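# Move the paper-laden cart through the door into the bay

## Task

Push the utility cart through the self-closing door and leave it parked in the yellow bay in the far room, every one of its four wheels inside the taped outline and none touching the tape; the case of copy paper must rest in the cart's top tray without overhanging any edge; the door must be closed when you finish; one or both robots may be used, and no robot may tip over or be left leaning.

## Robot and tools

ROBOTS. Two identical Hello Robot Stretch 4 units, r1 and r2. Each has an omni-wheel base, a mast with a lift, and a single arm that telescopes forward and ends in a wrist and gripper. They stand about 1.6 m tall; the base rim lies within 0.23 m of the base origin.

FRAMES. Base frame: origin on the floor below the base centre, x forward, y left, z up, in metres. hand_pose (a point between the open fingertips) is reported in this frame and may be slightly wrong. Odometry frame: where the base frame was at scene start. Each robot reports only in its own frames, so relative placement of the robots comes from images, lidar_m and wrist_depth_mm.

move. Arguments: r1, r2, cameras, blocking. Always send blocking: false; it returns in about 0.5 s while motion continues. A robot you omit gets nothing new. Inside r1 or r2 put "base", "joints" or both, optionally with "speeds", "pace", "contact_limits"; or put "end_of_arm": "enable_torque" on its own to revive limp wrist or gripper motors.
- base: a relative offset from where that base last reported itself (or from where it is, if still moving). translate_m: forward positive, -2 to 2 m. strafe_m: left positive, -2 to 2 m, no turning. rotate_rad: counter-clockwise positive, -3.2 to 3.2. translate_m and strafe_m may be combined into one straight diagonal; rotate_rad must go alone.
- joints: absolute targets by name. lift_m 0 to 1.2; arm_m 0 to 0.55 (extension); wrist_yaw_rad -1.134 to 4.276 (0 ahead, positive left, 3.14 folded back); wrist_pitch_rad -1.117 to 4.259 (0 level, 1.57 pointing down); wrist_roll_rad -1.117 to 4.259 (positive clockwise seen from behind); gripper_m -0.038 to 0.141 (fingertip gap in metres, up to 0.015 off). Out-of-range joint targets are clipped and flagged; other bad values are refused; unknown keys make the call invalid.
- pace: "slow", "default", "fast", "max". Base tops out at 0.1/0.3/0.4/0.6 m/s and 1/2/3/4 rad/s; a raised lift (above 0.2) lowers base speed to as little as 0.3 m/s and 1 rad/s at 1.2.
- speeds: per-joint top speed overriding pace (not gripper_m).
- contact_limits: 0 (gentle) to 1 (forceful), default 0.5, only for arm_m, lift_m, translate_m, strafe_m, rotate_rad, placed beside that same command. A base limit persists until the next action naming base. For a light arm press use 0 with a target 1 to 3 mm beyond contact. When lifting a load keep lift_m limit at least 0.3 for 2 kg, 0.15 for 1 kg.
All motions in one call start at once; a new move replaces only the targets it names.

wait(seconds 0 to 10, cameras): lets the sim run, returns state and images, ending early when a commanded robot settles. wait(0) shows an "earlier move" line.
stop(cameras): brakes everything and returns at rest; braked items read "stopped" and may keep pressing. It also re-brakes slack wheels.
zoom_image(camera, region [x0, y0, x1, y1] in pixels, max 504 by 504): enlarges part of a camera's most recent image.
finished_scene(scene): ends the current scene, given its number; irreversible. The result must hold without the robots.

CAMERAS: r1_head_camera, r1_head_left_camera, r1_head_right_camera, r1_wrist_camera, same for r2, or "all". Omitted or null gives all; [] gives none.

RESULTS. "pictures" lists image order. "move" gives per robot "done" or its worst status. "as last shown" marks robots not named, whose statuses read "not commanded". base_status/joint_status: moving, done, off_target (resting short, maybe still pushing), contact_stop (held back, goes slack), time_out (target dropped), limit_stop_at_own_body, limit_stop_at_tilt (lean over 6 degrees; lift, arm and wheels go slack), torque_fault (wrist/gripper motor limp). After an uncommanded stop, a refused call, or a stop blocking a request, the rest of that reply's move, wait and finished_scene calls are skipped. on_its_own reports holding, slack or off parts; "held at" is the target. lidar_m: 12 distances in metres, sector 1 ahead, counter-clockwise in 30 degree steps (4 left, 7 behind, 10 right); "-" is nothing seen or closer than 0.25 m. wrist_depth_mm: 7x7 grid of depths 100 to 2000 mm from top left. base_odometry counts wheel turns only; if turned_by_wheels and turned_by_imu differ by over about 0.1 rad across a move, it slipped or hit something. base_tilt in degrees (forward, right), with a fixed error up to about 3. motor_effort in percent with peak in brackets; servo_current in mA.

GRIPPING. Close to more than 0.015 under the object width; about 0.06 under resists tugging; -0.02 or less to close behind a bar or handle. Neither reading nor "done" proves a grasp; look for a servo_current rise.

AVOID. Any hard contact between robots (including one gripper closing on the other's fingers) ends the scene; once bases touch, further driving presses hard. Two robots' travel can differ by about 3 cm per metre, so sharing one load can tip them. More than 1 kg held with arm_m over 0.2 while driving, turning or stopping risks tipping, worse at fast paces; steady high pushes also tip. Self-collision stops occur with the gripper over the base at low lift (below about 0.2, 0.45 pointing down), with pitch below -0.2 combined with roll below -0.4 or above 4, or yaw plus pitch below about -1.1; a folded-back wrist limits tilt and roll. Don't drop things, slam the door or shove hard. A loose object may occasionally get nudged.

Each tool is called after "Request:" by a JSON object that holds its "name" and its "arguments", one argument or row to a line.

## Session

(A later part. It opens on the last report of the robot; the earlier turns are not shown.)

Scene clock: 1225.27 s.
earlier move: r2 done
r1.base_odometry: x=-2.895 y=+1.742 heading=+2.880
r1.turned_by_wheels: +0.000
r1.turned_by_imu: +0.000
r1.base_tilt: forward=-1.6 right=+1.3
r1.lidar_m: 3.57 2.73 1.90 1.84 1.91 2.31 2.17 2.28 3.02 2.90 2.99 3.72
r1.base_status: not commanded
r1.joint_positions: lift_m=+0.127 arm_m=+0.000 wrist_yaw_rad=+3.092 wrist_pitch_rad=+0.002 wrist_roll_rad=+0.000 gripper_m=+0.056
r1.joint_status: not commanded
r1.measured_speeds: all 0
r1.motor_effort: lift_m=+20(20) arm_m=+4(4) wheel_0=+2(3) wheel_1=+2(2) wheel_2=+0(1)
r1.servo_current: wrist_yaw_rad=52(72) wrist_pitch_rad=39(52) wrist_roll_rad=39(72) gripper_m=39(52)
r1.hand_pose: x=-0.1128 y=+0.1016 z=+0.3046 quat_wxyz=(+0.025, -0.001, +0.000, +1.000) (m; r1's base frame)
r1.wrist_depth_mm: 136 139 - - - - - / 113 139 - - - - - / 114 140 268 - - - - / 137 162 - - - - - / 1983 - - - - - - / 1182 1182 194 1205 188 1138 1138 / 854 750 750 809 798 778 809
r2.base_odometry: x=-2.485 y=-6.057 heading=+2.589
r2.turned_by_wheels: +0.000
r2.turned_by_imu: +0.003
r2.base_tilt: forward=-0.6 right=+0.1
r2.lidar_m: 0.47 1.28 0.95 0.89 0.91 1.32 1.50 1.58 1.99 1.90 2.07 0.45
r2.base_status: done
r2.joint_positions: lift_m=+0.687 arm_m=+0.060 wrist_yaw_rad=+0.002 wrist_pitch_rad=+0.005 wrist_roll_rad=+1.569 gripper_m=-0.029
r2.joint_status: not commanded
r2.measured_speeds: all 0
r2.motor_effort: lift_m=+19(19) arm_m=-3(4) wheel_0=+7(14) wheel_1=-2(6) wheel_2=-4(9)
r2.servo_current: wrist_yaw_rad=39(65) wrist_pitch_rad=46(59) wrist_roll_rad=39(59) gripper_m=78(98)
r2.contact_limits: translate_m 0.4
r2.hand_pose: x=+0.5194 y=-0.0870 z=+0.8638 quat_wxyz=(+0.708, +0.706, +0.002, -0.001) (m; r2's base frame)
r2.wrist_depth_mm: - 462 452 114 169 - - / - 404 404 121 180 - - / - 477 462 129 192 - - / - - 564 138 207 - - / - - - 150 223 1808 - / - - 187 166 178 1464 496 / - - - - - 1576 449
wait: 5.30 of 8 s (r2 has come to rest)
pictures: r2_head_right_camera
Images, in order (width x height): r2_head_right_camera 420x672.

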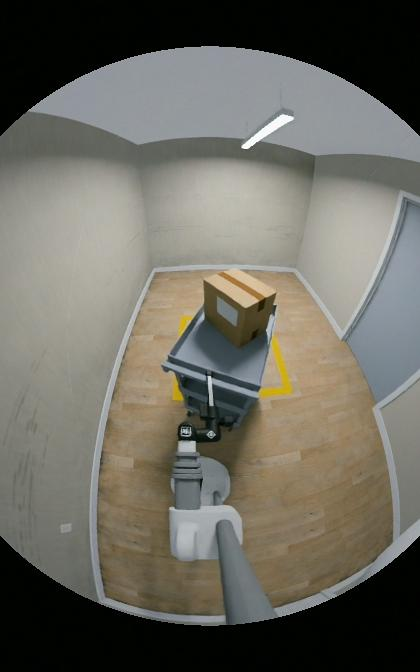

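Request:
{"name": "move", "arguments": {
  "r2": {"base":{"translate_m":0.36,"strafe_m":-0.34},"pace":"slow","contact_limits":{"translate_m":0.4}},
  "blocking": false,
  "cameras": []
}}

Request:
{"name": "wait", "arguments": {
  "seconds": 8,
  "cameras": ["r2_head_right_camera","r2_head_camera","r2_head_left_camera"]
}}

Scene clock: 1231.57 s.
move: r2 moving
r1: as last shown
r1.lidar_m: 3.57 2.71 1.94 1.83 1.90 2.30 2.19 2.29 3.04 2.88 2.97 3.77
r1.motor_effort: lift_m=+20(20) arm_m=+4(4) wheel_0=+2(3) wheel_1=+1(1) wheel_2=+1(1)
r1.servo_current: wrist_yaw_rad=39(59) wrist_pitch_rad=46(46) wrist_roll_rad=59(59) gripper_m=46(46)
r1.wrist_depth_mm: 136 138 - - - - - / 113 139 - - - - - / 115 139 268 - - - - / 137 162 - - - - - / 1983 - - - - - - / 1205 1182 193 1182 187 1160 1138 / 842 750 778 809 778 778 820
r2.base_odometry: x=-2.489 y=-6.044 heading=+2.589
r2.turned_by_wheels: +0.000
r2.turned_by_imu: +0.001
r2.base_tilt: forward=-0.7 right=+0.1
r2.lidar_m: 0.48 1.29 0.94 0.89 0.95 1.33 1.50 1.58 1.96 1.87 2.06 0.45
r2.base_status: translate_m moving; strafe_m moving
r2.joint_positions: lift_m=+0.687 arm_m=+0.060 wrist_yaw_rad=+0.002 wrist_pitch_rad=+0.005 wrist_roll_rad=+1.569 gripper_m=-0.029
r2.joint_status: not commanded
r2.measured_speeds: translate_m=+0.036 strafe_m=-0.034 rotate_rad=+0.000 lift_m=+0.000 arm_m=+0.000 wrist_yaw_rad=+0.000 wrist_pitch_rad=+0.000 wrist_roll_rad=+0.000
r2.motor_effort: lift_m=+19(19) arm_m=-3(4) wheel_0=+11(13) wheel_1=-4(4) wheel_2=-7(8)
r2.servo_current: wrist_yaw_rad=52(65) wrist_pitch_rad=46(46) wrist_roll_rad=52(52) gripper_m=78(91)
r2.contact_limits: translate_m 0.4
r2.hand_pose: x=+0.5194 y=-0.0870 z=+0.8638 quat_wxyz=(+0.708, +0.706, +0.002, -0.001) (m; r2's base frame)
r2.wrist_depth_mm: - 469 449 113 169 - - / - 407 404 121 180 - - / - 473 459 129 191 - - / - - 564 138 206 - - / - - - 149 222 - - / - - 187 165 178 1499 496 / - - - - - 1576 449
pictures: none
No camera images: "cameras" was empty.

Scene clock: 1237.27 s.
earlier move: r2 done
r1.base_odometry: x=-2.895 y=+1.742 heading=+2.880
r1.turned_by_wheels: +0.000
r1.turned_by_imu: +0.000
r1.base_tilt: forward=-1.6 right=+1.3
r1.lidar_m: 3.57 2.72 1.95 1.84 1.88 2.29 2.18 2.28 3.03 2.89 2.97 3.75
r1.base_status: not commanded
r1.joint_positions: lift_m=+0.127 arm_m=+0.000 wrist_yaw_rad=+3.092 wrist_pitch_rad=+0.002 wrist_roll_rad=+0.000 gripper_m=+0.056
r1.joint_status: not commanded
r1.measured_speeds: all 0
r1.motor_effort: lift_m=+20(20) arm_m=+4(4) wheel_0=+2(3) wheel_1=+2(2) wheel_2=+0(1)
r1.servo_current: wrist_yaw_rad=33(78) wrist_pitch_rad=39(52) wrist_roll_rad=46(78) gripper_m=39(52)
r1.hand_pose: x=-0.1128 y=+0.1016 z=+0.3046 quat_wxyz=(+0.025, -0.001, +0.000, +1.000) (m; r1's base frame)
r1.wrist_depth_mm: 136 138 - - - - - / 113 139 - - - - - / 114 140 268 - - - - / 137 161 - - - - - / 1921 - - - - - - / 1205 1229 193 1182 187 1160 1138 / 854 750 750 809 798 778 798
r2.base_odometry: x=-2.613 y=-5.579 heading=+2.589
r2.turned_by_wheels: +0.000
r2.turned_by_imu: +0.002
r2.base_tilt: forward=-0.7 right=+0.1
r2.lidar_m: 0.46 0.49 1.28 1.23 1.25 1.80 1.85 1.95 1.64 1.57 1.73 0.46
r2.base_status: done
r2.joint_positions: lift_m=+0.687 arm_m=+0.060 wrist_yaw_rad=+0.002 wrist_pitch_rad=+0.005 wrist_roll_rad=+1.569 gripper_m=-0.029
r2.joint_status: not commanded
r2.measured_speeds: all 0
r2.motor_effort: lift_m=+19(19) arm_m=-3(4) wheel_0=+5(14) wheel_1=-4(6) wheel_2=-5(9)
r2.servo_current: wrist_yaw_rad=46(65) wrist_pitch_rad=46(52) wrist_roll_rad=46(59) gripper_m=85(91)
r2.contact_limits: translate_m 0.4
r2.hand_pose: x=+0.5194 y=-0.0870 z=+0.8638 quat_wxyz=(+0.708, +0.706, +0.002, -0.001) (m; r2's base frame)
r2.wrist_depth_mm: - - - 152 209 1537 549 / - - 603 155 213 750 - / - 508 466 158 217 809 - / - 492 473 162 224 820 - / - - 539 167 229 - - / - - 186 169 178 - - / - - - - 238 1618 492
wait: 5.70 of 8 s (r2 has come to rest)
pictures: r2_head_camera, r2_head_left_camera, r2_head_right_camera
Images, in order (width x height): r2_head_camera 420x560, r2_head_left_camera 420x672, r2_head_right_camera 420x672.

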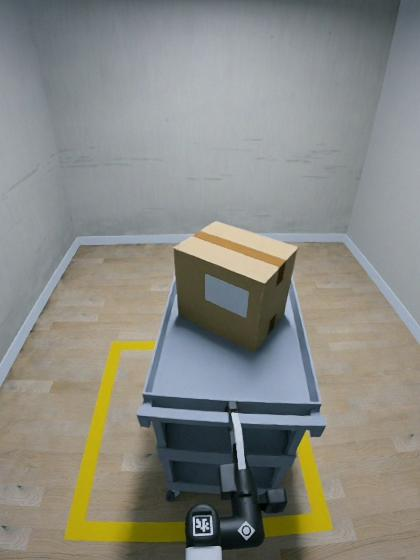

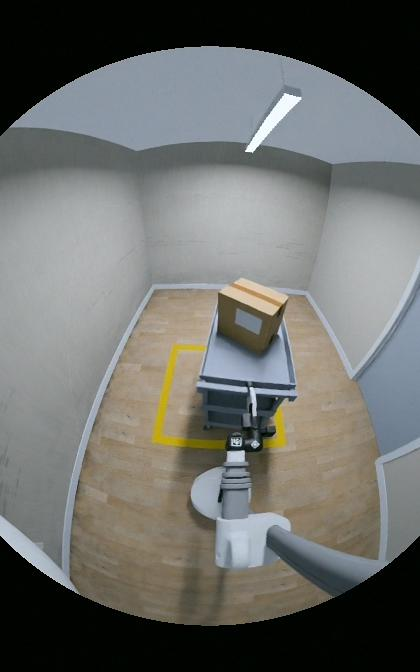

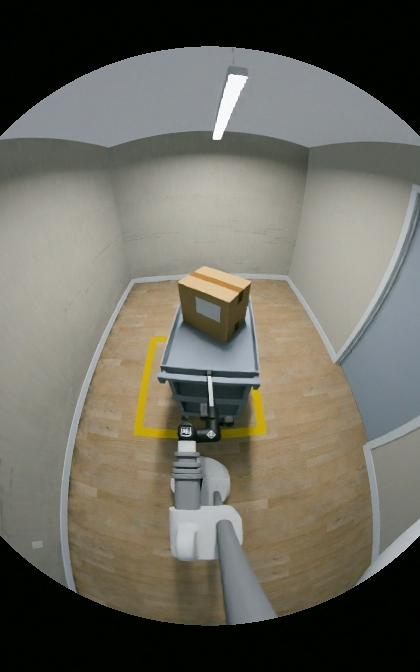

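Request:
{"name": "move", "arguments": {
  "r2": {"base":{"translate_m":-0.45,"strafe_m":0.17},"pace":"slow","contact_limits":{"translate_m":0.4}},
  "blocking": false,
  "cameras": []
}}

Request:
{"name": "wait", "arguments": {
  "seconds": 8,
  "cameras": ["r2_head_right_camera"]
}}

Scene clock: 1256.57 s.
move: r2 moving
r1: as last shown
r1.lidar_m: 3.58 2.72 1.94 1.84 1.89 2.29 2.19 2.25 3.04 2.88 2.99 3.74
r1.motor_effort: lift_m=+20(20) arm_m=+4(4) wheel_0=+2(3) wheel_1=+1(2) wheel_2=+0(1)
r1.servo_current: wrist_yaw_rad=59(65) wrist_pitch_rad=39(52) wrist_roll_rad=46(52) gripper_m=39(46)
r1.wrist_depth_mm: 136 138 - - - - - / 113 139 - - - - - / 114 139 267 - - - - / 137 162 - - - - - / 1983 - - - - - - / 1205 1205 194 1205 188 1182 1138 / 854 759 750 809 778 778 809
r2.base_odometry: x=-2.605 y=-5.589 heading=+2.589
r2.turned_by_wheels: +0.000
r2.turned_by_imu: +0.001
r2.base_tilt: forward=-0.6 right=+0.1
r2.lidar_m: 0.45 0.52 1.28 1.21 1.28 1.78 1.84 1.93 1.62 1.58 1.73 0.48
r2.base_status: translate_m moving; strafe_m moving
r2.joint_positions: lift_m=+0.687 arm_m=+0.060 wrist_yaw_rad=+0.002 wrist_pitch_rad=+0.005 wrist_roll_rad=+1.569 gripper_m=-0.029
r2.joint_status: not commanded
r2.measured_speeds: translate_m=-0.048 strafe_m=+0.018 rotate_rad=+0.000 lift_m=+0.000 arm_m=+0.000 wrist_yaw_rad=+0.000 wrist_pitch_rad=+0.000 wrist_roll_rad=+0.000
r2.motor_effort: lift_m=+19(19) arm_m=-4(4) wheel_0=-6(6) wheel_1=-5(7) wheel_2=+11(12)
r2.servo_current: wrist_yaw_rad=46(52) wrist_pitch_rad=39(46) wrist_roll_rad=52(52) gripper_m=85(85)
r2.contact_limits: translate_m 0.4
r2.hand_pose: x=+0.5194 y=-0.0870 z=+0.8638 quat_wxyz=(+0.708, +0.706, +0.002, -0.001) (m; r2's base frame)
r2.wrist_depth_mm: - - - 151 208 1537 559 / - - 591 155 213 788 - / - 508 462 158 218 820 - / - 496 473 162 224 831 - / - - 535 167 228 - - / - - 186 169 179 - - / - - - - 239 1618 492
pictures: none
No camera images: "cameras" was empty.

Scene clock: 1262.10 s.
earlier move: r2 done
r1.base_odometry: x=-2.895 y=+1.742 heading=+2.880
r1.turned_by_wheels: +0.000
r1.turned_by_imu: +0.000
r1.base_tilt: forward=-1.5 right=+1.3
r1.lidar_m: 3.58 2.71 1.95 1.84 1.91 2.32 2.18 2.30 3.04 2.89 2.97 3.75
r1.base_status: not commanded
r1.joint_positions: lift_m=+0.127 arm_m=+0.000 wrist_yaw_rad=+3.092 wrist_pitch_rad=+0.002 wrist_roll_rad=+0.000 gripper_m=+0.056
r1.joint_status: not commanded
r1.measured_speeds: all 0
r1.motor_effort: lift_m=+20(20) arm_m=+4(4) wheel_0=+2(3) wheel_1=+1(2) wheel_2=+0(1)
r1.servo_current: wrist_yaw_rad=65(72) wrist_pitch_rad=39(52) wrist_roll_rad=39(72) gripper_m=39(52)
r1.hand_pose: x=-0.1128 y=+0.1016 z=+0.3046 quat_wxyz=(+0.025, -0.001, +0.000, +1.000) (m; r1's base frame)
r1.wrist_depth_mm: 136 138 - - - - - / 113 139 - - - - - / 114 139 268 - - - - / 137 161 - - - - - / 1921 - - - - - - / 1182 1182 193 1205 187 1138 1160 / 842 759 759 798 788 778 809
r2.base_odometry: x=-2.320 y=-5.959 heading=+2.589
r2.turned_by_wheels: -0.001
r2.turned_by_imu: -0.002
r2.base_tilt: forward=-0.7 right=+0.1
r2.lidar_m: 0.47 1.50 1.12 1.06 1.12 1.48 1.41 1.46 1.80 1.73 1.86 0.43
r2.base_status: done
r2.joint_positions: lift_m=+0.687 arm_m=+0.060 wrist_yaw_rad=-0.001 wrist_pitch_rad=+0.005 wrist_roll_rad=+1.569 gripper_m=-0.029
r2.joint_status: not commanded
r2.measured_speeds: all 0
r2.motor_effort: lift_m=+19(19) arm_m=-3(4) wheel_0=-5(13) wheel_1=-6(8) wheel_2=+5(13)
r2.servo_current: wrist_yaw_rad=46(65) wrist_pitch_rad=46(52) wrist_roll_rad=59(59) gripper_m=85(91)
r2.contact_limits: translate_m 0.4
r2.hand_pose: x=+0.5192 y=-0.0878 z=+0.8638 quat_wxyz=(+0.708, +0.706, +0.001, -0.002) (m; r2's base frame)
r2.wrist_depth_mm: - 488 469 118 175 - - / - 413 410 125 183 - - / - 466 452 133 195 - - / - - 554 142 208 - - / - - - 153 224 1863 - / - - 186 167 178 1537 508 / - - - - - 1708 449
wait: 5.53 of 8 s (r2 has come to rest)
pictures: r2_head_right_camera
Images, in order (width x height): r2_head_right_camera 420x672.

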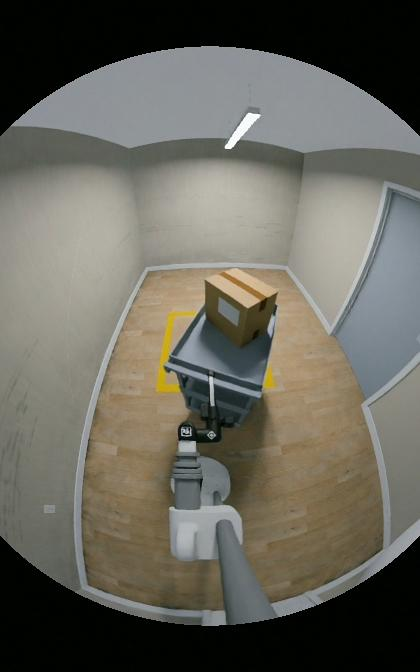

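Request:
{"name": "move", "arguments": {
  "r2": {"base":{"strafe_m":-0.42,"translate_m":-0.05},"pace":"slow","contact_limits":{"translate_m":0.4}},
  "blocking": false,
  "cameras": []
}}

Request:
{"name": "wait", "arguments": {
  "seconds": 8,
  "cameras": ["r2_head_right_camera","r2_head_camera"]
}}

Scene clock: 1268.90 s.
move: r2 moving
r1: as last shown
r1.base_tilt: forward=-1.6 right=+1.3
r1.lidar_m: 3.55 2.72 1.89 1.82 1.91 2.29 2.19 2.30 3.03 2.89 2.96 3.77
r1.servo_current: wrist_yaw_rad=46(72) wrist_pitch_rad=39(46) wrist_roll_rad=46(59) gripper_m=39(46)
r1.wrist_depth_mm: 136 138 - - - - - / 113 139 - - - - - / 114 139 267 - - - - / 137 161 - - - - - / 1983 - - - - - - / 1160 1205 193 1205 188 1182 1138 / 842 750 750 798 788 778 809
r2.base_odometry: x=-2.311 y=-5.949 heading=+2.589
r2.turned_by_wheels: +0.001
r2.turned_by_imu: +0.001
r2.base_tilt: forward=-0.7 right=+0.0
r2.lidar_m: 0.50 1.55 1.13 1.07 1.13 1.50 1.39 1.46 1.77 1.72 1.89 0.44
r2.base_status: translate_m moving; strafe_m moving
r2.joint_positions: lift_m=+0.687 arm_m=+0.060 wrist_yaw_rad=+0.000 wrist_pitch_rad=+0.005 wrist_roll_rad=+1.569 gripper_m=-0.029
r2.joint_status: not commanded
r2.measured_speeds: translate_m=-0.005 strafe_m=-0.051 rotate_rad=+0.004 lift_m=+0.000 arm_m=+0.000 wrist_yaw_rad=+0.021 wrist_pitch_rad=+0.000 wrist_roll_rad=+0.000
r2.motor_effort: lift_m=+19(19) arm_m=-3(4) wheel_0=+6(9) wheel_1=-8(9) wheel_2=+6(7)
r2.servo_current: wrist_yaw_rad=39(59) wrist_pitch_rad=46(46) wrist_roll_rad=39(59) gripper_m=85(85)
r2.contact_limits: translate_m 0.4
r2.hand_pose: x=+0.5193 y=-0.0875 z=+0.8638 quat_wxyz=(+0.708, +0.706, +0.001, -0.002) (m; r2's base frame)
r2.wrist_depth_mm: - 473 459 115 172 - - / - 413 410 124 181 - - / - 473 455 131 194 - - / - - 559 140 207 - - / - - - 151 223 - - / - - 187 166 177 1537 500 / - - - - - 1576 452
pictures: none
No camera images: "cameras" was empty.

Scene clock: 1273.83 s.
earlier move: r2 done
r1.base_odometry: x=-2.895 y=+1.742 heading=+2.880
r1.turned_by_wheels: +0.000
r1.turned_by_imu: +0.000
r1.base_tilt: forward=-1.6 right=+1.2
r1.lidar_m: 3.57 2.74 1.96 1.84 1.90 2.31 2.19 2.29 3.04 2.89 2.98 3.73
r1.base_status: not commanded
r1.joint_positions: lift_m=+0.127 arm_m=+0.000 wrist_yaw_rad=+3.092 wrist_pitch_rad=+0.002 wrist_roll_rad=+0.000 gripper_m=+0.056
r1.joint_status: not commanded
r1.measured_speeds: all 0
r1.motor_effort: lift_m=+20(20) arm_m=+4(4) wheel_0=+3(3) wheel_1=+2(2) wheel_2=+0(1)
r1.servo_current: wrist_yaw_rad=52(78) wrist_pitch_rad=39(52) wrist_roll_rad=46(65) gripper_m=39(46)
r1.hand_pose: x=-0.1128 y=+0.1016 z=+0.3046 quat_wxyz=(+0.025, -0.001, +0.000, +1.000) (m; r1's base frame)
r1.wrist_depth_mm: 136 138 - - - - - / 113 139 - - - - - / 114 140 268 - - - - / 137 161 - - - - - / 1921 - - - - - - / 1182 1205 193 1205 187 1182 1118 / 842 768 750 798 798 759 809
r2.base_odometry: x=-2.057 y=-5.628 heading=+2.589
r2.turned_by_wheels: +0.000
r2.turned_by_imu: +0.001
r2.base_tilt: forward=-0.6 right=+0.1
r2.lidar_m: 0.42 0.44 1.53 1.47 1.55 1.41 1.36 1.40 1.35 1.32 1.38 0.50
r2.base_status: done
r2.joint_positions: lift_m=+0.687 arm_m=+0.060 wrist_yaw_rad=+0.003 wrist_pitch_rad=+0.005 wrist_roll_rad=+1.569 gripper_m=-0.029
r2.joint_status: not commanded
r2.measured_speeds: all 0
r2.motor_effort: lift_m=+19(19) arm_m=-3(4) wheel_0=+5(15) wheel_1=-4(9) wheel_2=+7(9)
r2.servo_current: wrist_yaw_rad=52(59) wrist_pitch_rad=39(52) wrist_roll_rad=46(59) gripper_m=85(91)
r2.contact_limits: translate_m 0.4
r2.hand_pose: x=+0.5196 y=-0.0865 z=+0.8638 quat_wxyz=(+0.708, +0.706, +0.003, +0.000) (m; r2's base frame)
r2.wrist_depth_mm: - - - 195 260 1336 293 / - - - 190 251 1661 1160 / - - - 184 245 1576 - / - - 525 181 240 842 - / - 480 469 176 235 842 - / - - 186 171 178 - - / - - 535 - 224 - -
wait: 4.93 of 8 s (r2 has come to rest)
pictures: r2_head_camera, r2_head_right_camera
Images, in order (width x height): r2_head_camera 420x560, r2_head_right_camera 420x672.

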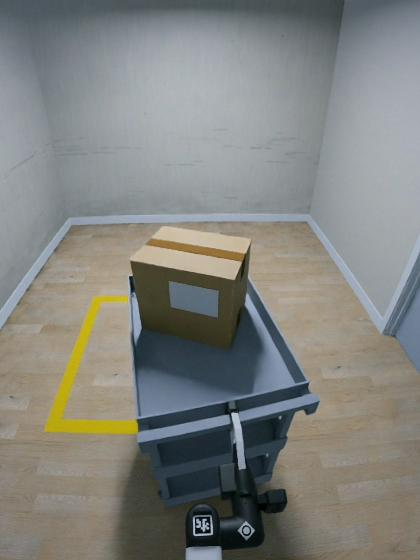

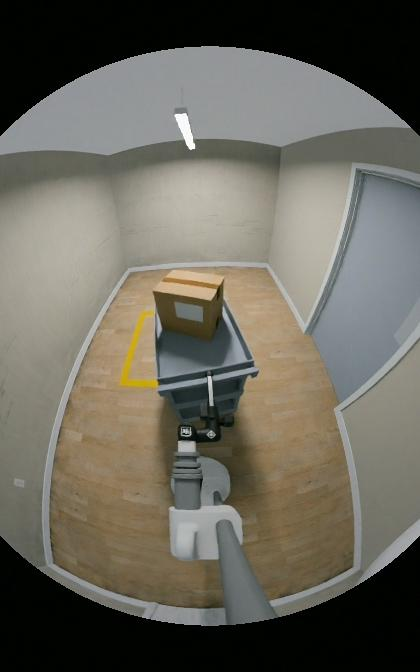

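Request:
{"name": "move", "arguments": {
  "r2": {"base":{"translate_m":0.35,"strafe_m":0.13},"pace":"slow","contact_limits":{"translate_m":0.4}},
  "blocking": false,
  "cameras": []
}}

Request:
{"name": "wait", "arguments": {
  "seconds": 8,
  "cameras": ["r2_head_right_camera","r2_head_camera"]
}}

Scene clock: 1279.37 s.
move: r2 moving
r1: as last shown
r1.base_tilt: forward=-1.6 right=+1.3
r1.lidar_m: 3.58 2.75 1.96 1.83 1.90 2.31 2.17 2.27 3.05 2.89 2.97 3.74
r1.motor_effort: lift_m=+20(20) arm_m=+4(4) wheel_0=+2(3) wheel_1=+1(2) wheel_2=+0(1)
r1.servo_current: wrist_yaw_rad=52(72) wrist_pitch_rad=39(52) wrist_roll_rad=52(72) gripper_m=39(46)
r1.wrist_depth_mm: 136 138 - - - - - / 113 139 - - - - - / 114 139 270 - - - - / 137 162 - - - - - / 1983 - - - - - - / 1182 1205 194 1205 187 1182 1160 / 866 759 750 809 798 768 798
r2.base_odometry: x=-2.070 y=-5.626 heading=+2.589
r2.turned_by_wheels: +0.000
r2.turned_by_imu: +0.000
r2.base_tilt: forward=-0.7 right=+0.1
r2.lidar_m: 0.41 0.43 1.54 1.47 1.57 1.43 1.36 1.39 1.36 1.32 1.38 0.49
r2.base_status: translate_m moving; strafe_m moving
r2.joint_positions: lift_m=+0.687 arm_m=+0.060 wrist_yaw_rad=-0.001 wrist_pitch_rad=+0.005 wrist_roll_rad=+1.569 gripper_m=-0.029
r2.joint_status: not commanded
r2.measured_speeds: translate_m=+0.050 strafe_m=+0.018 rotate_rad=-0.002 lift_m=+0.000 arm_m=+0.000 wrist_yaw_rad=-0.016 wrist_pitch_rad=+0.000 wrist_roll_rad=+0.000
r2.motor_effort: lift_m=+19(19) arm_m=-4(4) wheel_0=+4(11) wheel_1=+9(10) wheel_2=-13(15)
r2.servo_current: wrist_yaw_rad=39(59) wrist_pitch_rad=46(46) wrist_roll_rad=46(65) gripper_m=78(91)
r2.contact_limits: translate_m 0.4
r2.hand_pose: x=+0.5192 y=-0.0878 z=+0.8638 quat_wxyz=(+0.708, +0.706, +0.001, -0.002) (m; r2's base frame)
r2.wrist_depth_mm: - - - 260 265 279 293 / - - - 192 255 1661 1160 / - - - 186 247 1661 - / - - 549 180 241 842 - / - 477 466 177 235 831 - / - - 186 170 179 - - / - - 525 - 224 - -
pictures: none
No camera images: "cameras" was empty.

Scene clock: 1283.83 s.
earlier move: r2 done
r1.base_odometry: x=-2.895 y=+1.742 heading=+2.880
r1.turned_by_wheels: +0.000
r1.turned_by_imu: +0.000
r1.base_tilt: forward=-1.6 right=+1.3
r1.lidar_m: 3.57 2.73 1.96 1.84 1.90 2.31 2.16 2.29 3.04 2.89 2.97 3.74
r1.base_status: not commanded
r1.joint_positions: lift_m=+0.127 arm_m=+0.000 wrist_yaw_rad=+3.092 wrist_pitch_rad=+0.002 wrist_roll_rad=+0.000 gripper_m=+0.056
r1.joint_status: not commanded
r1.measured_speeds: all 0
r1.motor_effort: lift_m=+20(20) arm_m=+4(5) wheel_0=+3(3) wheel_1=+1(2) wheel_2=+0(1)
r1.servo_current: wrist_yaw_rad=46(72) wrist_pitch_rad=52(52) wrist_roll_rad=46(78) gripper_m=39(46)
r1.hand_pose: x=-0.1128 y=+0.1016 z=+0.3046 quat_wxyz=(+0.025, -0.001, +0.000, +1.000) (m; r1's base frame)
r1.wrist_depth_mm: 136 138 - - - - - / 113 139 - - - - - / 114 139 268 - - - - / 137 162 - - - - - / 1921 - - - - - - / 1182 1182 193 1182 188 1160 1138 / 854 759 750 820 788 778 820
r2.base_odometry: x=-2.423 y=-5.555 heading=+2.589
r2.turned_by_wheels: +0.000
r2.turned_by_imu: -0.001
r2.base_tilt: forward=-0.7 right=+0.1
r2.lidar_m: 0.46 0.49 1.40 1.33 1.42 1.79 1.70 1.79 1.52 1.44 1.59 0.48
r2.base_status: done
r2.joint_positions: lift_m=+0.687 arm_m=+0.060 wrist_yaw_rad=-0.003 wrist_pitch_rad=+0.005 wrist_roll_rad=+1.569 gripper_m=-0.029
r2.joint_status: not commanded
r2.measured_speeds: all 0
r2.motor_effort: lift_m=+19(19) arm_m=-4(4) wheel_0=+1(11) wheel_1=+3(10) wheel_2=-6(15)
r2.servo_current: wrist_yaw_rad=46(59) wrist_pitch_rad=46(52) wrist_roll_rad=52(65) gripper_m=85(91)
r2.contact_limits: translate_m 0.4
r2.hand_pose: x=+0.5190 y=-0.0884 z=+0.8638 quat_wxyz=(+0.708, +0.706, +0.000, -0.003) (m; r2's base frame)
r2.wrist_depth_mm: - - - 164 222 1576 1205 / - - - 165 224 1430 - / - - 521 167 227 820 - / - 477 459 228 229 831 - / - - 517 169 230 842 - / - - 185 170 178 - - / - - - - 234 1576 -
wait: 4.47 of 8 s (r2 has come to rest)
pictures: r2_head_camera, r2_head_right_camera
Images, in order (width x height): r2_head_camera 420x560, r2_head_right_camera 420x672.

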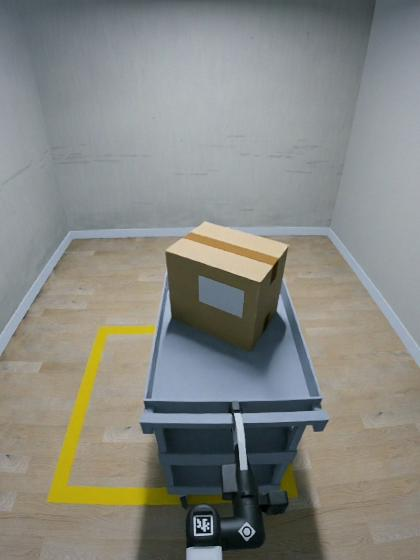

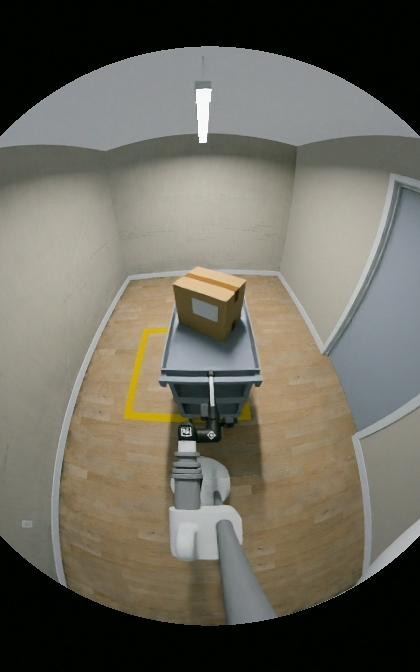

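Request:
{"name": "move", "arguments": {
  "r2": {"base":{"strafe_m":0.27},"pace":"slow","contact_limits":{"strafe_m":0.4}},
  "blocking": false,
  "cameras": []
}}

Request:
{"name": "wait", "arguments": {
  "seconds": 6,
  "cameras": []
}}

Request:
{"name": "move", "arguments": {
  "r2": {"base":{"translate_m":-0.45,"strafe_m":0.16},"pace":"slow","contact_limits":{"translate_m":0.4}},
  "blocking": false,
  "cameras": []
}}

Request:
{"name": "wait", "arguments": {
  "seconds": 8,
  "cameras": ["r2_head_right_camera"]
}}

Scene clock: 1297.70 s.
move: r2 moving
r1: as last shown
r1.lidar_m: 3.57 2.71 1.94 1.84 1.90 2.31 2.18 2.28 3.03 2.89 2.97 3.74
r1.motor_effort: lift_m=+20(20) arm_m=+4(4) wheel_0=+2(3) wheel_1=+1(2) wheel_2=+0(1)
r1.servo_current: wrist_yaw_rad=59(59) wrist_pitch_rad=39(52) wrist_roll_rad=39(59) gripper_m=39(46)
r1.wrist_depth_mm: 136 138 - - - - - / 113 139 - - - - - / 114 139 268 - - - - / 137 161 - - - - - / 1983 - - - - - - / 1182 1205 193 1182 187 1160 1098 / 842 750 759 809 788 778 820
r2.base_odometry: x=-2.431 y=-5.567 heading=+2.589
r2.turned_by_wheels: +0.000
r2.turned_by_imu: +0.000
r2.base_tilt: forward=-0.7 right=+0.0
r2.lidar_m: 0.44 0.52 1.39 1.33 1.40 1.80 1.70 1.78 1.55 1.43 1.61 0.49
r2.base_status: strafe_m moving
r2.joint_positions: lift_m=+0.687 arm_m=+0.060 wrist_yaw_rad=-0.003 wrist_pitch_rad=+0.005 wrist_roll_rad=+1.569 gripper_m=-0.029
r2.joint_status: not commanded
r2.measured_speeds: translate_m=+0.000 strafe_m=+0.056 rotate_rad=-0.003 lift_m=+0.000 arm_m=+0.000 wrist_yaw_rad=+0.000 wrist_pitch_rad=+0.000 wrist_roll_rad=+0.000
r2.motor_effort: lift_m=+19(19) arm_m=-3(4) wheel_0=-9(14) wheel_1=+6(9) wheel_2=+1(6)
r2.servo_current: wrist_yaw_rad=59(59) wrist_pitch_rad=46(52) wrist_roll_rad=65(65) gripper_m=78(85)
r2.contact_limits: strafe_m 0.4
r2.hand_pose: x=+0.5190 y=-0.0884 z=+0.8638 quat_wxyz=(+0.708, +0.706, +0.000, -0.003) (m; r2's base frame)
r2.wrist_depth_mm: - - - 163 221 1618 1160 / - - - 163 224 1537 - / - - 512 165 226 820 - / - 484 462 167 227 831 - / - - 517 168 229 831 - / - - 185 170 179 - - / - - - - 234 1661 -
pictures: none
No camera images: "cameras" was empty.

Scene clock: 1301.03 s.
earlier move: r2 done
r1.base_odometry: x=-2.895 y=+1.742 heading=+2.880
r1.turned_by_wheels: +0.000
r1.turned_by_imu: +0.000
r1.base_tilt: forward=-1.6 right=+1.2
r1.lidar_m: 3.58 2.77 1.94 1.82 1.92 2.29 2.19 2.30 3.03 2.89 2.98 3.78
r1.base_status: not commanded
r1.joint_positions: lift_m=+0.127 arm_m=+0.000 wrist_yaw_rad=+3.092 wrist_pitch_rad=+0.002 wrist_roll_rad=+0.000 gripper_m=+0.056
r1.joint_status: not commanded
r1.measured_speeds: all 0
r1.motor_effort: lift_m=+20(20) arm_m=+4(4) wheel_0=+3(3) wheel_1=+1(2) wheel_2=+0(1)
r1.servo_current: wrist_yaw_rad=59(78) wrist_pitch_rad=39(52) wrist_roll_rad=33(72) gripper_m=46(52)
r1.hand_pose: x=-0.1128 y=+0.1016 z=+0.3046 quat_wxyz=(+0.025, -0.001, +0.000, +1.000) (m; r1's base frame)
r1.wrist_depth_mm: 136 138 - - - - - / 113 139 - - - - - / 115 139 268 - - - - / 137 161 - - - - - / 1983 - - - - - - / 1182 1205 193 1205 187 1138 1118 / 854 750 759 798 788 778 820
r2.base_odometry: x=-2.565 y=-5.785 heading=+2.589
r2.turned_by_wheels: +0.000
r2.turned_by_imu: +0.000
r2.base_tilt: forward=-0.7 right=+0.1
r2.lidar_m: 0.51 1.56 1.12 1.06 1.14 1.58 1.70 1.79 1.78 1.70 1.86 0.43
r2.base_status: done
r2.joint_positions: lift_m=+0.687 arm_m=+0.060 wrist_yaw_rad=-0.003 wrist_pitch_rad=+0.005 wrist_roll_rad=+1.569 gripper_m=-0.029
r2.joint_status: not commanded
r2.measured_speeds: all 0
r2.motor_effort: lift_m=+19(19) arm_m=-3(4) wheel_0=-6(14) wheel_1=+2(9) wheel_2=+0(6)
r2.servo_current: wrist_yaw_rad=46(59) wrist_pitch_rad=39(52) wrist_roll_rad=52(72) gripper_m=85(98)
r2.contact_limits: strafe_m 0.4
r2.hand_pose: x=+0.5190 y=-0.0883 z=+0.8638 quat_wxyz=(+0.708, +0.706, +0.001, -0.003) (m; r2's base frame)
r2.wrist_depth_mm: - 430 430 108 165 - - / - 399 397 119 177 - - / - 508 473 126 190 - - / - - 585 136 205 - - / - - - 148 223 1808 - / - - 187 165 178 1464 488 / - - - - - 1661 436
wait: 3.33 of 6 s (r2 has come to rest)
pictures: none
No camera images: "cameras" was empty.

Scene clock: 1301.53 s.
move: r2 moving
r1: as last shown
r1.base_tilt: forward=-1.6 right=+1.3
r1.lidar_m: 3.58 2.72 1.96 1.84 1.90 2.31 2.18 2.28 3.02 2.88 2.97 3.73
r1.motor_effort: lift_m=+20(20) arm_m=+4(4) wheel_0=+2(3) wheel_1=+1(1) wheel_2=+0(1)
r1.servo_current: wrist_yaw_rad=39(59) wrist_pitch_rad=39(52) wrist_roll_rad=52(65) gripper_m=46(46)
r1.wrist_depth_mm: 136 138 - - - - - / 113 139 - - - - - / 114 139 268 - - - - / 137 162 - - - - - / 1983 - - - - - - / 1182 1182 194 1205 187 1160 1138 / 842 759 759 798 788 768 820
r2.base_odometry: x=-2.557 y=-5.795 heading=+2.588
r2.turned_by_wheels: +0.000
r2.turned_by_imu: +0.000
r2.base_tilt: forward=-0.6 right=+0.1
r2.lidar_m: 0.49 1.51 1.14 1.07 1.11 1.57 1.69 1.76 1.81 1.72 1.87 0.42
r2.base_status: translate_m moving; strafe_m moving
r2.joint_positions: lift_m=+0.687 arm_m=+0.060 wrist_yaw_rad=-0.003 wrist_pitch_rad=+0.005 wrist_roll_rad=+1.569 gripper_m=-0.029
r2.joint_status: not commanded
r2.measured_speeds: translate_m=-0.048 strafe_m=+0.017 rotate_rad=+0.002 lift_m=+0.000 arm_m=+0.000 wrist_yaw_rad=+0.000 wrist_pitch_rad=+0.000 wrist_roll_rad=+0.000
r2.motor_effort: lift_m=+19(19) arm_m=-3(4) wheel_0=-7(13) wheel_1=-7(8) wheel_2=+11(11)
r2.servo_current: wrist_yaw_rad=52(52) wrist_pitch_rad=39(46) wrist_roll_rad=46(59) gripper_m=85(85)
r2.contact_limits: translate_m 0.4
r2.hand_pose: x=+0.5190 y=-0.0883 z=+0.8638 quat_wxyz=(+0.708, +0.706, +0.001, -0.003) (m; r2's base frame)
r2.wrist_depth_mm: - 427 427 108 165 - - / - 399 397 119 177 - - / - 512 469 126 190 - - / - - 591 136 206 - - / - - - 148 224 1808 - / - - 187 166 178 1537 484 / - - - - - 1661 -
pictures: none
No camera images: "cameras" was empty.

Scene clock: 1307.03 s.
earlier move: r2 done
r1.base_odometry: x=-2.895 y=+1.742 heading=+2.880
r1.turned_by_wheels: +0.000
r1.turned_by_imu: +0.000
r1.base_tilt: forward=-1.6 right=+1.3
r1.lidar_m: 3.55 2.72 1.95 1.83 1.90 2.30 2.19 2.29 3.04 2.88 2.95 3.78
r1.base_status: not commanded
r1.joint_positions: lift_m=+0.127 arm_m=+0.000 wrist_yaw_rad=+3.092 wrist_pitch_rad=+0.002 wrist_roll_rad=+0.000 gripper_m=+0.056
r1.joint_status: not commanded
r1.measured_speeds: all 0
r1.motor_effort: lift_m=+20(20) arm_m=+4(4) wheel_0=+2(3) wheel_1=+1(2) wheel_2=+1(1)
r1.servo_current: wrist_yaw_rad=65(72) wrist_pitch_rad=46(52) wrist_roll_rad=52(65) gripper_m=39(52)
r1.hand_pose: x=-0.1128 y=+0.1016 z=+0.3046 quat_wxyz=(+0.025, -0.001, +0.000, +1.000) (m; r1's base frame)
r1.wrist_depth_mm: 136 138 - - - - - / 113 138 - - - - - / 114 139 270 - - - - / 137 161 - - - - - / 1983 - - - - - - / 1205 1205 193 1205 187 1138 1118 / 842 750 750 798 778 768 820
r2.base_odometry: x=-2.266 y=-6.157 heading=+2.589
r2.turned_by_wheels: +0.000
r2.turned_by_imu: +0.001
r2.base_tilt: forward=-0.7 right=+0.1
r2.lidar_m: 0.44 0.48 0.97 0.93 0.99 1.33 1.23 1.31 1.85 1.87 1.96 0.47
r2.base_status: done
r2.joint_positions: lift_m=+0.687 arm_m=+0.060 wrist_yaw_rad=+0.001 wrist_pitch_rad=+0.005 wrist_roll_rad=+1.569 gripper_m=-0.029
r2.joint_status: not commanded
r2.measured_speeds: all 0
r2.motor_effort: lift_m=+19(19) arm_m=-4(4) wheel_0=-3(14) wheel_1=-4(8) wheel_2=+7(13)
r2.servo_current: wrist_yaw_rad=39(65) wrist_pitch_rad=39(52) wrist_roll_rad=39(65) gripper_m=85(91)
r2.contact_limits: translate_m 0.4
r2.hand_pose: x=+0.5194 y=-0.0871 z=+0.8638 quat_wxyz=(+0.708, +0.706, +0.002, -0.001) (m; r2's base frame)
r2.wrist_depth_mm: - - - 150 207 1618 - / - - 580 154 211 778 - / - 480 455 157 217 798 - / - 504 477 161 222 831 - / - - 544 167 229 - - / - - 187 169 178 - - / - - - - - 1576 488
wait: 5.50 of 8 s (r2 has come to rest)
pictures: r2_head_right_camera
Images, in order (width x height): r2_head_right_camera 420x672.

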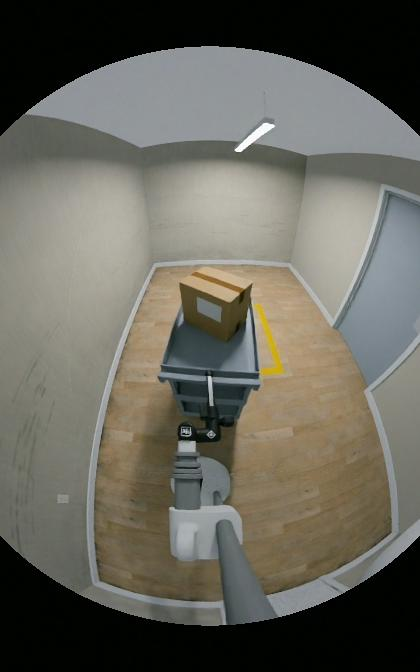

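Request:
{"name": "move", "arguments": {
  "r2": {"base":{"strafe_m":0.12},"pace":"slow","contact_limits":{"strafe_m":0.4}},
  "blocking": false,
  "cameras": []
}}

Request:
{"name": "wait", "arguments": {
  "seconds": 4,
  "cameras": []
}}

Request:
{"name": "move", "arguments": {
  "r2": {"base":{"translate_m":0.35,"strafe_m":-0.14},"pace":"slow","contact_limits":{"translate_m":0.4}},
  "blocking": false,
  "cameras": []
}}

Request:
{"name": "wait", "arguments": {
  "seconds": 8,
  "cameras": ["r2_head_right_camera","r2_head_camera"]
}}

Scene clock: 1315.50 s.
move: r2 moving
r1: as last shown
r1.lidar_m: 3.58 2.74 1.94 1.84 1.90 2.31 2.17 2.27 3.06 2.90 2.97 3.74
r1.motor_effort: lift_m=+20(20) arm_m=+4(4) wheel_0=+2(3) wheel_1=+1(2) wheel_2=+0(1)
r1.servo_current: wrist_yaw_rad=52(52) wrist_pitch_rad=46(46) wrist_roll_rad=39(59) gripper_m=39(46)
r1.wrist_depth_mm: 136 138 - - - - - / 113 139 - - - - - / 114 139 270 - - - - / 137 161 - - - - - / 1921 - - - - - - / 1182 1205 194 1182 187 1138 1138 / 842 750 750 788 798 778 820
r2.base_odometry: x=-2.274 y=-6.169 heading=+2.589
r2.turned_by_wheels: +0.000
r2.turned_by_imu: +0.000
r2.base_tilt: forward=-0.6 right=+0.1
r2.lidar_m: 0.47 0.51 0.93 0.90 0.95 1.33 1.22 1.31 1.84 1.88 1.99 0.48
r2.base_status: strafe_m moving
r2.joint_positions: lift_m=+0.687 arm_m=+0.060 wrist_yaw_rad=-0.001 wrist_pitch_rad=+0.005 wrist_roll_rad=+1.569 gripper_m=-0.029
r2.joint_status: not commanded
r2.measured_speeds: translate_m=+0.000 strafe_m=+0.055 rotate_rad=+0.002 lift_m=+0.000 arm_m=+0.000 wrist_yaw_rad=-0.025 wrist_pitch_rad=+0.000 wrist_roll_rad=+0.000
r2.motor_effort: lift_m=+19(19) arm_m=-4(4) wheel_0=-9(11) wheel_1=+6(9) wheel_2=-1(4)
r2.servo_current: wrist_yaw_rad=39(52) wrist_pitch_rad=46(52) wrist_roll_rad=46(59) gripper_m=85(85)
r2.contact_limits: strafe_m 0.4
r2.hand_pose: x=+0.5192 y=-0.0876 z=+0.8638 quat_wxyz=(+0.708, +0.706, +0.001, -0.002) (m; r2's base frame)
r2.wrist_depth_mm: - - - 153 210 1537 554 / - - 597 156 216 732 - / - 508 462 159 219 809 - / - 496 473 163 224 820 - / - - 539 168 229 - - / - - 185 170 178 - - / - - - - - 1618 492
pictures: none
No camera images: "cameras" was empty.

Scene clock: 1317.33 s.
earlier move: r2 done
r1.base_odometry: x=-2.895 y=+1.742 heading=+2.880
r1.turned_by_wheels: +0.000
r1.turned_by_imu: +0.000
r1.base_tilt: forward=-1.6 right=+1.3
r1.lidar_m: 3.57 2.76 1.94 1.84 1.91 2.31 2.18 2.29 3.04 2.90 2.96 3.76
r1.base_status: not commanded
r1.joint_positions: lift_m=+0.127 arm_m=+0.000 wrist_yaw_rad=+3.092 wrist_pitch_rad=+0.002 wrist_roll_rad=+0.000 gripper_m=+0.056
r1.joint_status: not commanded
r1.measured_speeds: all 0
r1.motor_effort: lift_m=+20(20) arm_m=+4(4) wheel_0=+2(3) wheel_1=+1(2) wheel_2=+0(1)
r1.servo_current: wrist_yaw_rad=59(65) wrist_pitch_rad=39(52) wrist_roll_rad=39(65) gripper_m=39(52)
r1.hand_pose: x=-0.1128 y=+0.1016 z=+0.3046 quat_wxyz=(+0.025, -0.001, +0.000, +1.000) (m; r1's base frame)
r1.wrist_depth_mm: 136 138 - - - - - / 113 139 - - - - - / 114 139 268 - - - - / 136 162 - - - - - / 1983 - - - - - - / 1182 1205 193 1229 187 1138 1160 / 854 750 750 809 788 768 820
r2.base_odometry: x=-2.329 y=-6.259 heading=+2.589
r2.turned_by_wheels: +0.000
r2.turned_by_imu: +0.000
r2.base_tilt: forward=-0.7 right=+0.1
r2.lidar_m: 0.48 1.15 0.85 0.79 0.81 1.18 1.27 1.26 1.83 1.98 2.07 0.44
r2.base_status: done
r2.joint_positions: lift_m=+0.687 arm_m=+0.060 wrist_yaw_rad=-0.003 wrist_pitch_rad=+0.005 wrist_roll_rad=+1.569 gripper_m=-0.029
r2.joint_status: not commanded
r2.measured_speeds: all 0
r2.motor_effort: lift_m=+19(19) arm_m=-3(4) wheel_0=-4(14) wheel_1=+4(9) wheel_2=+0(4)
r2.servo_current: wrist_yaw_rad=52(59) wrist_pitch_rad=46(52) wrist_roll_rad=46(59) gripper_m=78(91)
r2.contact_limits: strafe_m 0.4
r2.hand_pose: x=+0.5190 y=-0.0884 z=+0.8638 quat_wxyz=(+0.708, +0.706, +0.000, -0.003) (m; r2's base frame)
r2.wrist_depth_mm: - - - 132 189 - - / - 504 469 138 197 741 - / - 449 436 145 207 - - / - - 508 152 216 - - / - - 615 160 225 - - / - - 187 168 178 564 - / - - - - - 1708 466
wait: 1.83 of 4 s (r2 has come to rest)
pictures: none
No camera images: "cameras" was empty.

Scene clock: 1317.83 s.
move: r2 moving
r1: as last shown
r1.lidar_m: 3.56 2.75 1.93 1.83 1.88 2.33 2.20 2.28 3.04 2.89 2.97 3.75
r1.servo_current: wrist_yaw_rad=46(65) wrist_pitch_rad=46(46) wrist_roll_rad=52(72) gripper_m=33(46)
r1.wrist_depth_mm: 136 139 - - - - - / 113 139 - - - - - / 114 139 268 - - - - / 137 162 - - - - - / 1921 - - - - - - / 1205 1182 193 1182 187 1160 1118 / 842 750 759 798 798 768 809
r2.base_odometry: x=-2.337 y=-6.249 heading=+2.589
r2.turned_by_wheels: +0.000
r2.turned_by_imu: +0.000
r2.base_tilt: forward=-0.7 right=+0.1
r2.lidar_m: 0.49 1.14 0.86 0.80 0.85 1.18 1.27 1.30 1.85 1.97 2.08 0.44
r2.base_status: translate_m moving; strafe_m moving
r2.joint_positions: lift_m=+0.687 arm_m=+0.060 wrist_yaw_rad=-0.003 wrist_pitch_rad=+0.005 wrist_roll_rad=+1.569 gripper_m=-0.029
r2.joint_status: not commanded
r2.measured_speeds: translate_m=+0.048 strafe_m=-0.019 rotate_rad=+0.000 lift_m=+0.000 arm_m=+0.000 wrist_yaw_rad=+0.000 wrist_pitch_rad=+0.000 wrist_roll_rad=+0.000
r2.motor_effort: lift_m=+19(19) arm_m=-3(4) wheel_0=+12(12) wheel_1=+6(6) wheel_2=-13(14)
r2.servo_current: wrist_yaw_rad=33(52) wrist_pitch_rad=52(52) wrist_roll_rad=52(52) gripper_m=78(91)
r2.contact_limits: translate_m 0.4
r2.hand_pose: x=+0.5190 y=-0.0884 z=+0.8638 quat_wxyz=(+0.708, +0.706, +0.000, -0.003) (m; r2's base frame)
r2.wrist_depth_mm: - - - 130 186 - - / - 500 462 136 195 - - / - 442 433 143 206 - - / - - 508 151 216 - - / - - 615 160 223 - - / - - 187 168 178 1464 - / - - - - - 1576 459
pictures: none
No camera images: "cameras" was empty.

Scene clock: 1322.30 s.
earlier move: r2 done
r1.base_odometry: x=-2.895 y=+1.742 heading=+2.880
r1.turned_by_wheels: +0.000
r1.turned_by_imu: +0.000
r1.base_tilt: forward=-1.6 right=+1.3
r1.lidar_m: 3.58 2.74 1.95 1.85 1.88 2.31 2.18 2.29 3.03 2.89 2.96 3.78
r1.base_status: not commanded
r1.joint_positions: lift_m=+0.127 arm_m=+0.000 wrist_yaw_rad=+3.092 wrist_pitch_rad=+0.002 wrist_roll_rad=+0.000 gripper_m=+0.056
r1.joint_status: not commanded
r1.measured_speeds: all 0
r1.motor_effort: lift_m=+20(20) arm_m=+4(4) wheel_0=+3(3) wheel_1=+1(2) wheel_2=+0(1)
r1.servo_current: wrist_yaw_rad=46(72) wrist_pitch_rad=46(52) wrist_roll_rad=46(72) gripper_m=39(46)
r1.hand_pose: x=-0.1128 y=+0.1016 z=+0.3046 quat_wxyz=(+0.025, -0.001, +0.000, +1.000) (m; r1's base frame)
r1.wrist_depth_mm: 136 138 - - - - - / 113 139 - - - - - / 114 140 268 - - - - / 137 161 - - - - - / - - - - - - - / 1160 1205 193 1182 187 1160 1138 / 854 759 759 798 788 778 809
r2.base_odometry: x=-2.553 y=-5.956 heading=+2.589
r2.turned_by_wheels: +0.000
r2.turned_by_imu: +0.003
r2.base_tilt: forward=-0.6 right=+0.1
r2.lidar_m: 0.47 0.57 0.97 0.92 1.00 1.38 1.61 1.68 1.93 1.85 2.02 0.46
r2.base_status: done
r2.joint_positions: lift_m=+0.687 arm_m=+0.060 wrist_yaw_rad=+0.001 wrist_pitch_rad=+0.005 wrist_roll_rad=+1.569 gripper_m=-0.029
r2.joint_status: not commanded
r2.measured_speeds: all 0
r2.motor_effort: lift_m=+19(19) arm_m=-3(4) wheel_0=+6(14) wheel_1=+6(7) wheel_2=-5(14)
r2.servo_current: wrist_yaw_rad=46(59) wrist_pitch_rad=46(52) wrist_roll_rad=46(65) gripper_m=85(91)
r2.contact_limits: translate_m 0.4
r2.hand_pose: x=+0.5194 y=-0.0872 z=+0.8638 quat_wxyz=(+0.708, +0.706, +0.002, -0.001) (m; r2's base frame)
r2.wrist_depth_mm: - - - 131 186 - - / - 500 462 136 195 - - / - 442 436 143 206 - - / - - 508 151 216 - - / - - 627 159 224 - - / - - 187 167 179 554 - / - - - - - 1576 462
wait: 4.47 of 8 s (r2 has come to rest)
pictures: r2_head_camera, r2_head_right_camera
Images, in order (width x height): r2_head_camera 420x560, r2_head_right_camera 420x672.

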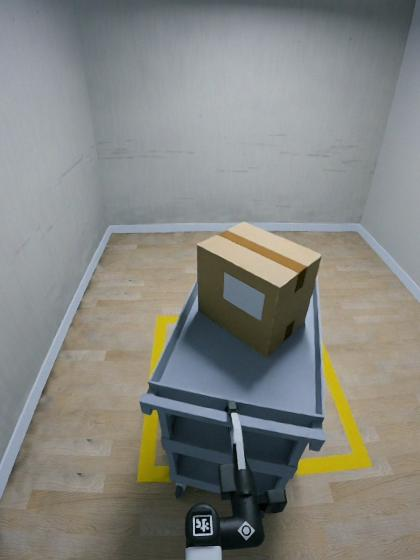

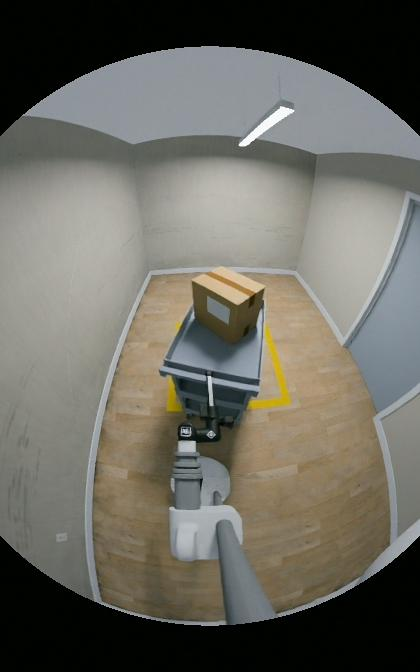

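Request:
{"name": "move", "arguments": {
  "r2": {"base":{"translate_m":0.28,"strafe_m":-0.12},"pace":"slow","contact_limits":{"translate_m":0.4}},
  "blocking": false,
  "cameras": []
}}

Request:
{"name": "wait", "arguments": {
  "seconds": 8,
  "cameras": ["r2_head_right_camera","r2_head_camera"]
}}

Scene clock: 1332.73 s.
move: r2 moving
r1: as last shown
r1.lidar_m: 3.58 2.74 1.94 1.84 1.89 2.31 2.20 2.28 3.05 2.87 2.94 3.76
r1.motor_effort: lift_m=+20(20) arm_m=+4(4) wheel_0=+2(3) wheel_1=+1(2) wheel_2=+0(1)
r1.servo_current: wrist_yaw_rad=39(59) wrist_pitch_rad=39(46) wrist_roll_rad=39(65) gripper_m=39(52)
r1.wrist_depth_mm: 136 138 - - - - - / 113 139 - - - - - / 114 139 270 - - - - / 137 161 - - - - - / 1921 - - - - - - / 1205 1182 194 1229 188 1160 1138 / 842 750 759 798 778 759 831
r2.base_odometry: x=-2.561 y=-5.945 heading=+2.590
r2.turned_by_wheels: +0.001
r2.turned_by_imu: +0.001
r2.base_tilt: forward=-0.7 right=+0.0
r2.lidar_m: 0.46 0.56 0.99 0.94 1.00 1.39 1.59 1.70 1.93 1.84 2.01 0.47
r2.base_status: translate_m moving; strafe_m moving
r2.joint_positions: lift_m=+0.687 arm_m=+0.060 wrist_yaw_rad=+0.001 wrist_pitch_rad=+0.005 wrist_roll_rad=+1.569 gripper_m=-0.029
r2.joint_status: not commanded
r2.measured_speeds: translate_m=+0.049 strafe_m=-0.022 rotate_rad=+0.000 lift_m=+0.000 arm_m=+0.000 wrist_yaw_rad=+0.000 wrist_pitch_rad=+0.000 wrist_roll_rad=+0.000
r2.motor_effort: lift_m=+19(19) arm_m=-3(4) wheel_0=+9(15) wheel_1=+6(8) wheel_2=-8(11)
r2.servo_current: wrist_yaw_rad=33(52) wrist_pitch_rad=46(46) wrist_roll_rad=39(59) gripper_m=78(85)
r2.contact_limits: translate_m 0.4
r2.hand_pose: x=+0.5194 y=-0.0872 z=+0.8638 quat_wxyz=(+0.708, +0.706, +0.002, -0.001) (m; r2's base frame)
r2.wrist_depth_mm: - - - 131 186 - - / - 500 462 137 195 - - / - 442 433 143 205 - - / - - 508 151 216 - - / - - 615 159 225 - - / - - 186 167 179 1618 - / - - - - - 1618 462
pictures: none
No camera images: "cameras" was empty.

Scene clock: 1336.47 s.
earlier move: r2 done
r1.base_odometry: x=-2.895 y=+1.742 heading=+2.880
r1.turned_by_wheels: +0.000
r1.turned_by_imu: +0.000
r1.base_tilt: forward=-1.6 right=+1.3
r1.lidar_m: 3.58 2.72 1.95 1.84 1.92 2.31 2.19 2.28 3.03 2.88 2.96 3.77
r1.base_status: not commanded
r1.joint_positions: lift_m=+0.127 arm_m=+0.000 wrist_yaw_rad=+3.092 wrist_pitch_rad=+0.002 wrist_roll_rad=+0.000 gripper_m=+0.056
r1.joint_status: not commanded
r1.measured_speeds: all 0
r1.motor_effort: lift_m=+20(20) arm_m=+4(4) wheel_0=+2(3) wheel_1=+1(2) wheel_2=+1(1)
r1.servo_current: wrist_yaw_rad=46(72) wrist_pitch_rad=39(52) wrist_roll_rad=39(72) gripper_m=46(52)
r1.hand_pose: x=-0.1128 y=+0.1016 z=+0.3046 quat_wxyz=(+0.025, -0.001, +0.000, +1.000) (m; r1's base frame)
r1.wrist_depth_mm: 136 138 - - - - - / 113 139 - - - - - / 114 139 268 - - - - / 137 162 - - - - - / 1921 - - - - - - / 1205 1229 193 1182 187 1182 1138 / 842 750 750 798 788 768 809
r2.base_odometry: x=-2.729 y=-5.708 heading=+2.590
r2.turned_by_wheels: +0.000
r2.turned_by_imu: +0.002
r2.base_tilt: forward=-0.6 right=+0.1
r2.lidar_m: 0.47 0.48 1.11 1.05 1.13 1.51 1.90 1.97 1.82 1.75 1.93 0.46
r2.base_status: done
r2.joint_positions: lift_m=+0.687 arm_m=+0.060 wrist_yaw_rad=+0.001 wrist_pitch_rad=+0.005 wrist_roll_rad=+1.569 gripper_m=-0.029
r2.joint_status: not commanded
r2.measured_speeds: all 0
r2.motor_effort: lift_m=+19(19) arm_m=-4(4) wheel_0=+6(15) wheel_1=+4(8) wheel_2=-5(11)
r2.servo_current: wrist_yaw_rad=46(59) wrist_pitch_rad=46(52) wrist_roll_rad=46(65) gripper_m=91(98)
r2.contact_limits: translate_m 0.4
r2.hand_pose: x=+0.5194 y=-0.0872 z=+0.8638 quat_wxyz=(+0.708, +0.706, +0.002, -0.001) (m; r2's base frame)
r2.wrist_depth_mm: - - - 145 201 1499 - / - - 544 150 207 - - / - 459 442 153 213 809 - / - - 480 158 220 842 - / - - 559 165 228 - - / - - 187 169 179 - - / - - - - - 1576 500
wait: 3.73 of 8 s (r2 has come to rest)
pictures: r2_head_camera, r2_head_right_camera
Images, in order (width x height): r2_head_camera 420x560, r2_head_right_camera 420x672.

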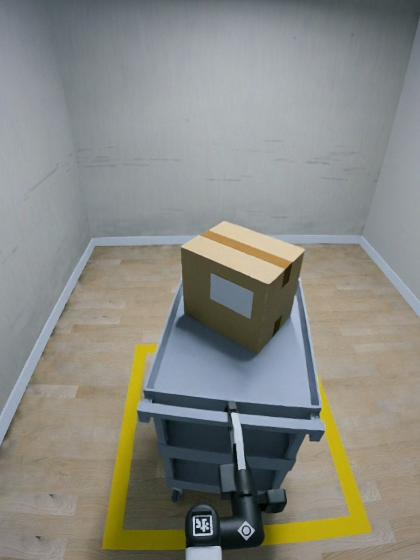

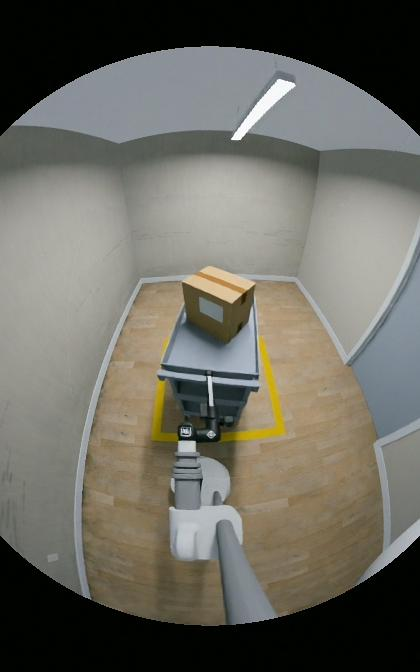

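Request:
{"name": "zoom_image", "arguments": {
  "camera": "r2_head_camera",
  "region": [80, 380, 400, 560]
}}

Request:
{"name": "wait", "arguments": {
  "seconds": 0.1,
  "cameras": ["r2_head_left_camera","r2_wrist_camera"]
}}

Scaled by 1.575 from the camera's 420x560 image, which has a finer 1200x1600 frame.

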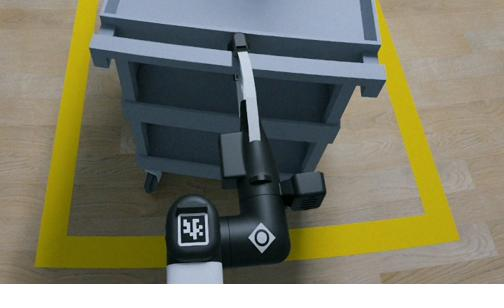

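Scene clock: 1349.97 s.
r1.base_odometry: x=-2.895 y=+1.742 heading=+2.880
r1.turned_by_wheels: +0.000
r1.turned_by_imu: +0.000
r1.base_tilt: forward=-1.6 right=+1.2
r1.lidar_m: 3.59 2.74 1.92 1.82 1.88 2.32 2.17 2.29 3.04 2.88 2.96 3.74
r1.base_status: not commanded
r1.joint_positions: lift_m=+0.127 arm_m=+0.000 wrist_yaw_rad=+3.092 wrist_pitch_rad=+0.002 wrist_roll_rad=+0.000 gripper_m=+0.056
r1.joint_status: not commanded
r1.measured_speeds: all 0
r1.motor_effort: lift_m=+20(20) arm_m=+4(4) wheel_0=+2(3) wheel_1=+2(2) wheel_2=+0(1)
r1.servo_current: wrist_yaw_rad=46(72) wrist_pitch_rad=46(52) wrist_roll_rad=52(72) gripper_m=39(52)
r1.hand_pose: x=-0.1128 y=+0.1016 z=+0.3046 quat_wxyz=(+0.025, -0.001, +0.000, +1.000) (m; r1's base frame)
r1.wrist_depth_mm: 136 139 - - - - - / 113 139 - - - - - / 115 140 268 - - - - / 137 161 - - - - - / 1983 - - - - - - / 1182 1182 193 1205 187 1182 1138 / 854 750 759 798 809 768 820
r2.base_odometry: x=-2.729 y=-5.708 heading=+2.590
r2.turned_by_wheels: +0.000
r2.turned_by_imu: +0.000
r2.base_tilt: forward=-0.7 right=+0.0
r2.lidar_m: 0.46 0.52 1.11 1.06 1.12 1.52 1.87 1.96 1.80 1.74 1.92 0.46
r2.base_status: done
r2.joint_positions: lift_m=+0.687 arm_m=+0.060 wrist_yaw_rad=+0.001 wrist_pitch_rad=+0.005 wrist_roll_rad=+1.569 gripper_m=-0.029
r2.joint_status: not commanded
r2.measured_speeds: all 0
r2.motor_effort: lift_m=+19(19) arm_m=-3(4) wheel_0=+6(15) wheel_1=+4(8) wheel_2=-5(11)
r2.servo_current: wrist_yaw_rad=46(59) wrist_pitch_rad=46(52) wrist_roll_rad=46(65) gripper_m=85(98)
r2.contact_limits: translate_m 0.4
r2.hand_pose: x=+0.5194 y=-0.0872 z=+0.8638 quat_wxyz=(+0.708, +0.706, +0.002, -0.001) (m; r2's base frame)
r2.wrist_depth_mm: - - - 145 201 1464 - / - - 544 150 206 - - / - 459 445 153 213 809 - / - - 480 158 220 820 - / - - 559 165 228 - - / - - 187 168 179 - - / - - - - - 1537 496
wait: 0.10 s; at rest from the start
pictures: r2_head_left_camera, r2_wrist_camera
Images, in order (width x height): r2_head_left_camera 420x672, r2_wrist_camera 616x392.

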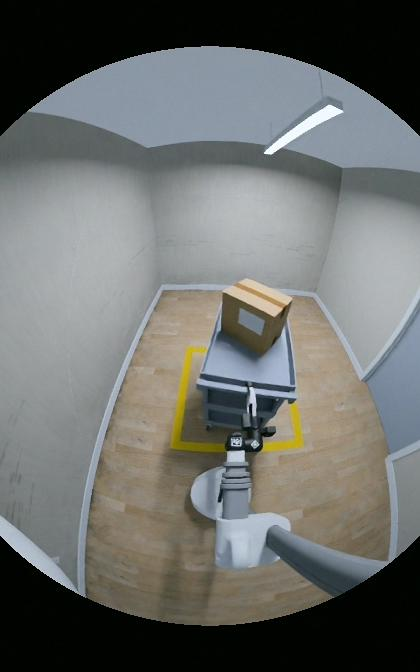

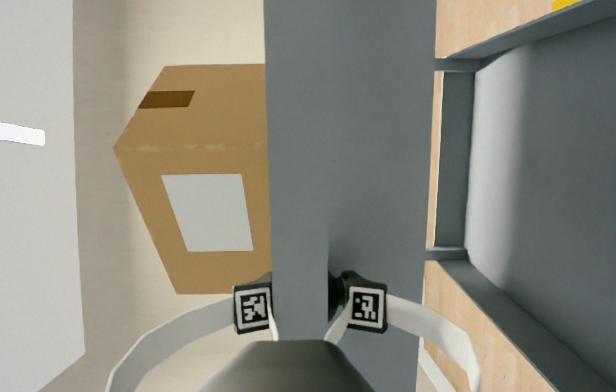

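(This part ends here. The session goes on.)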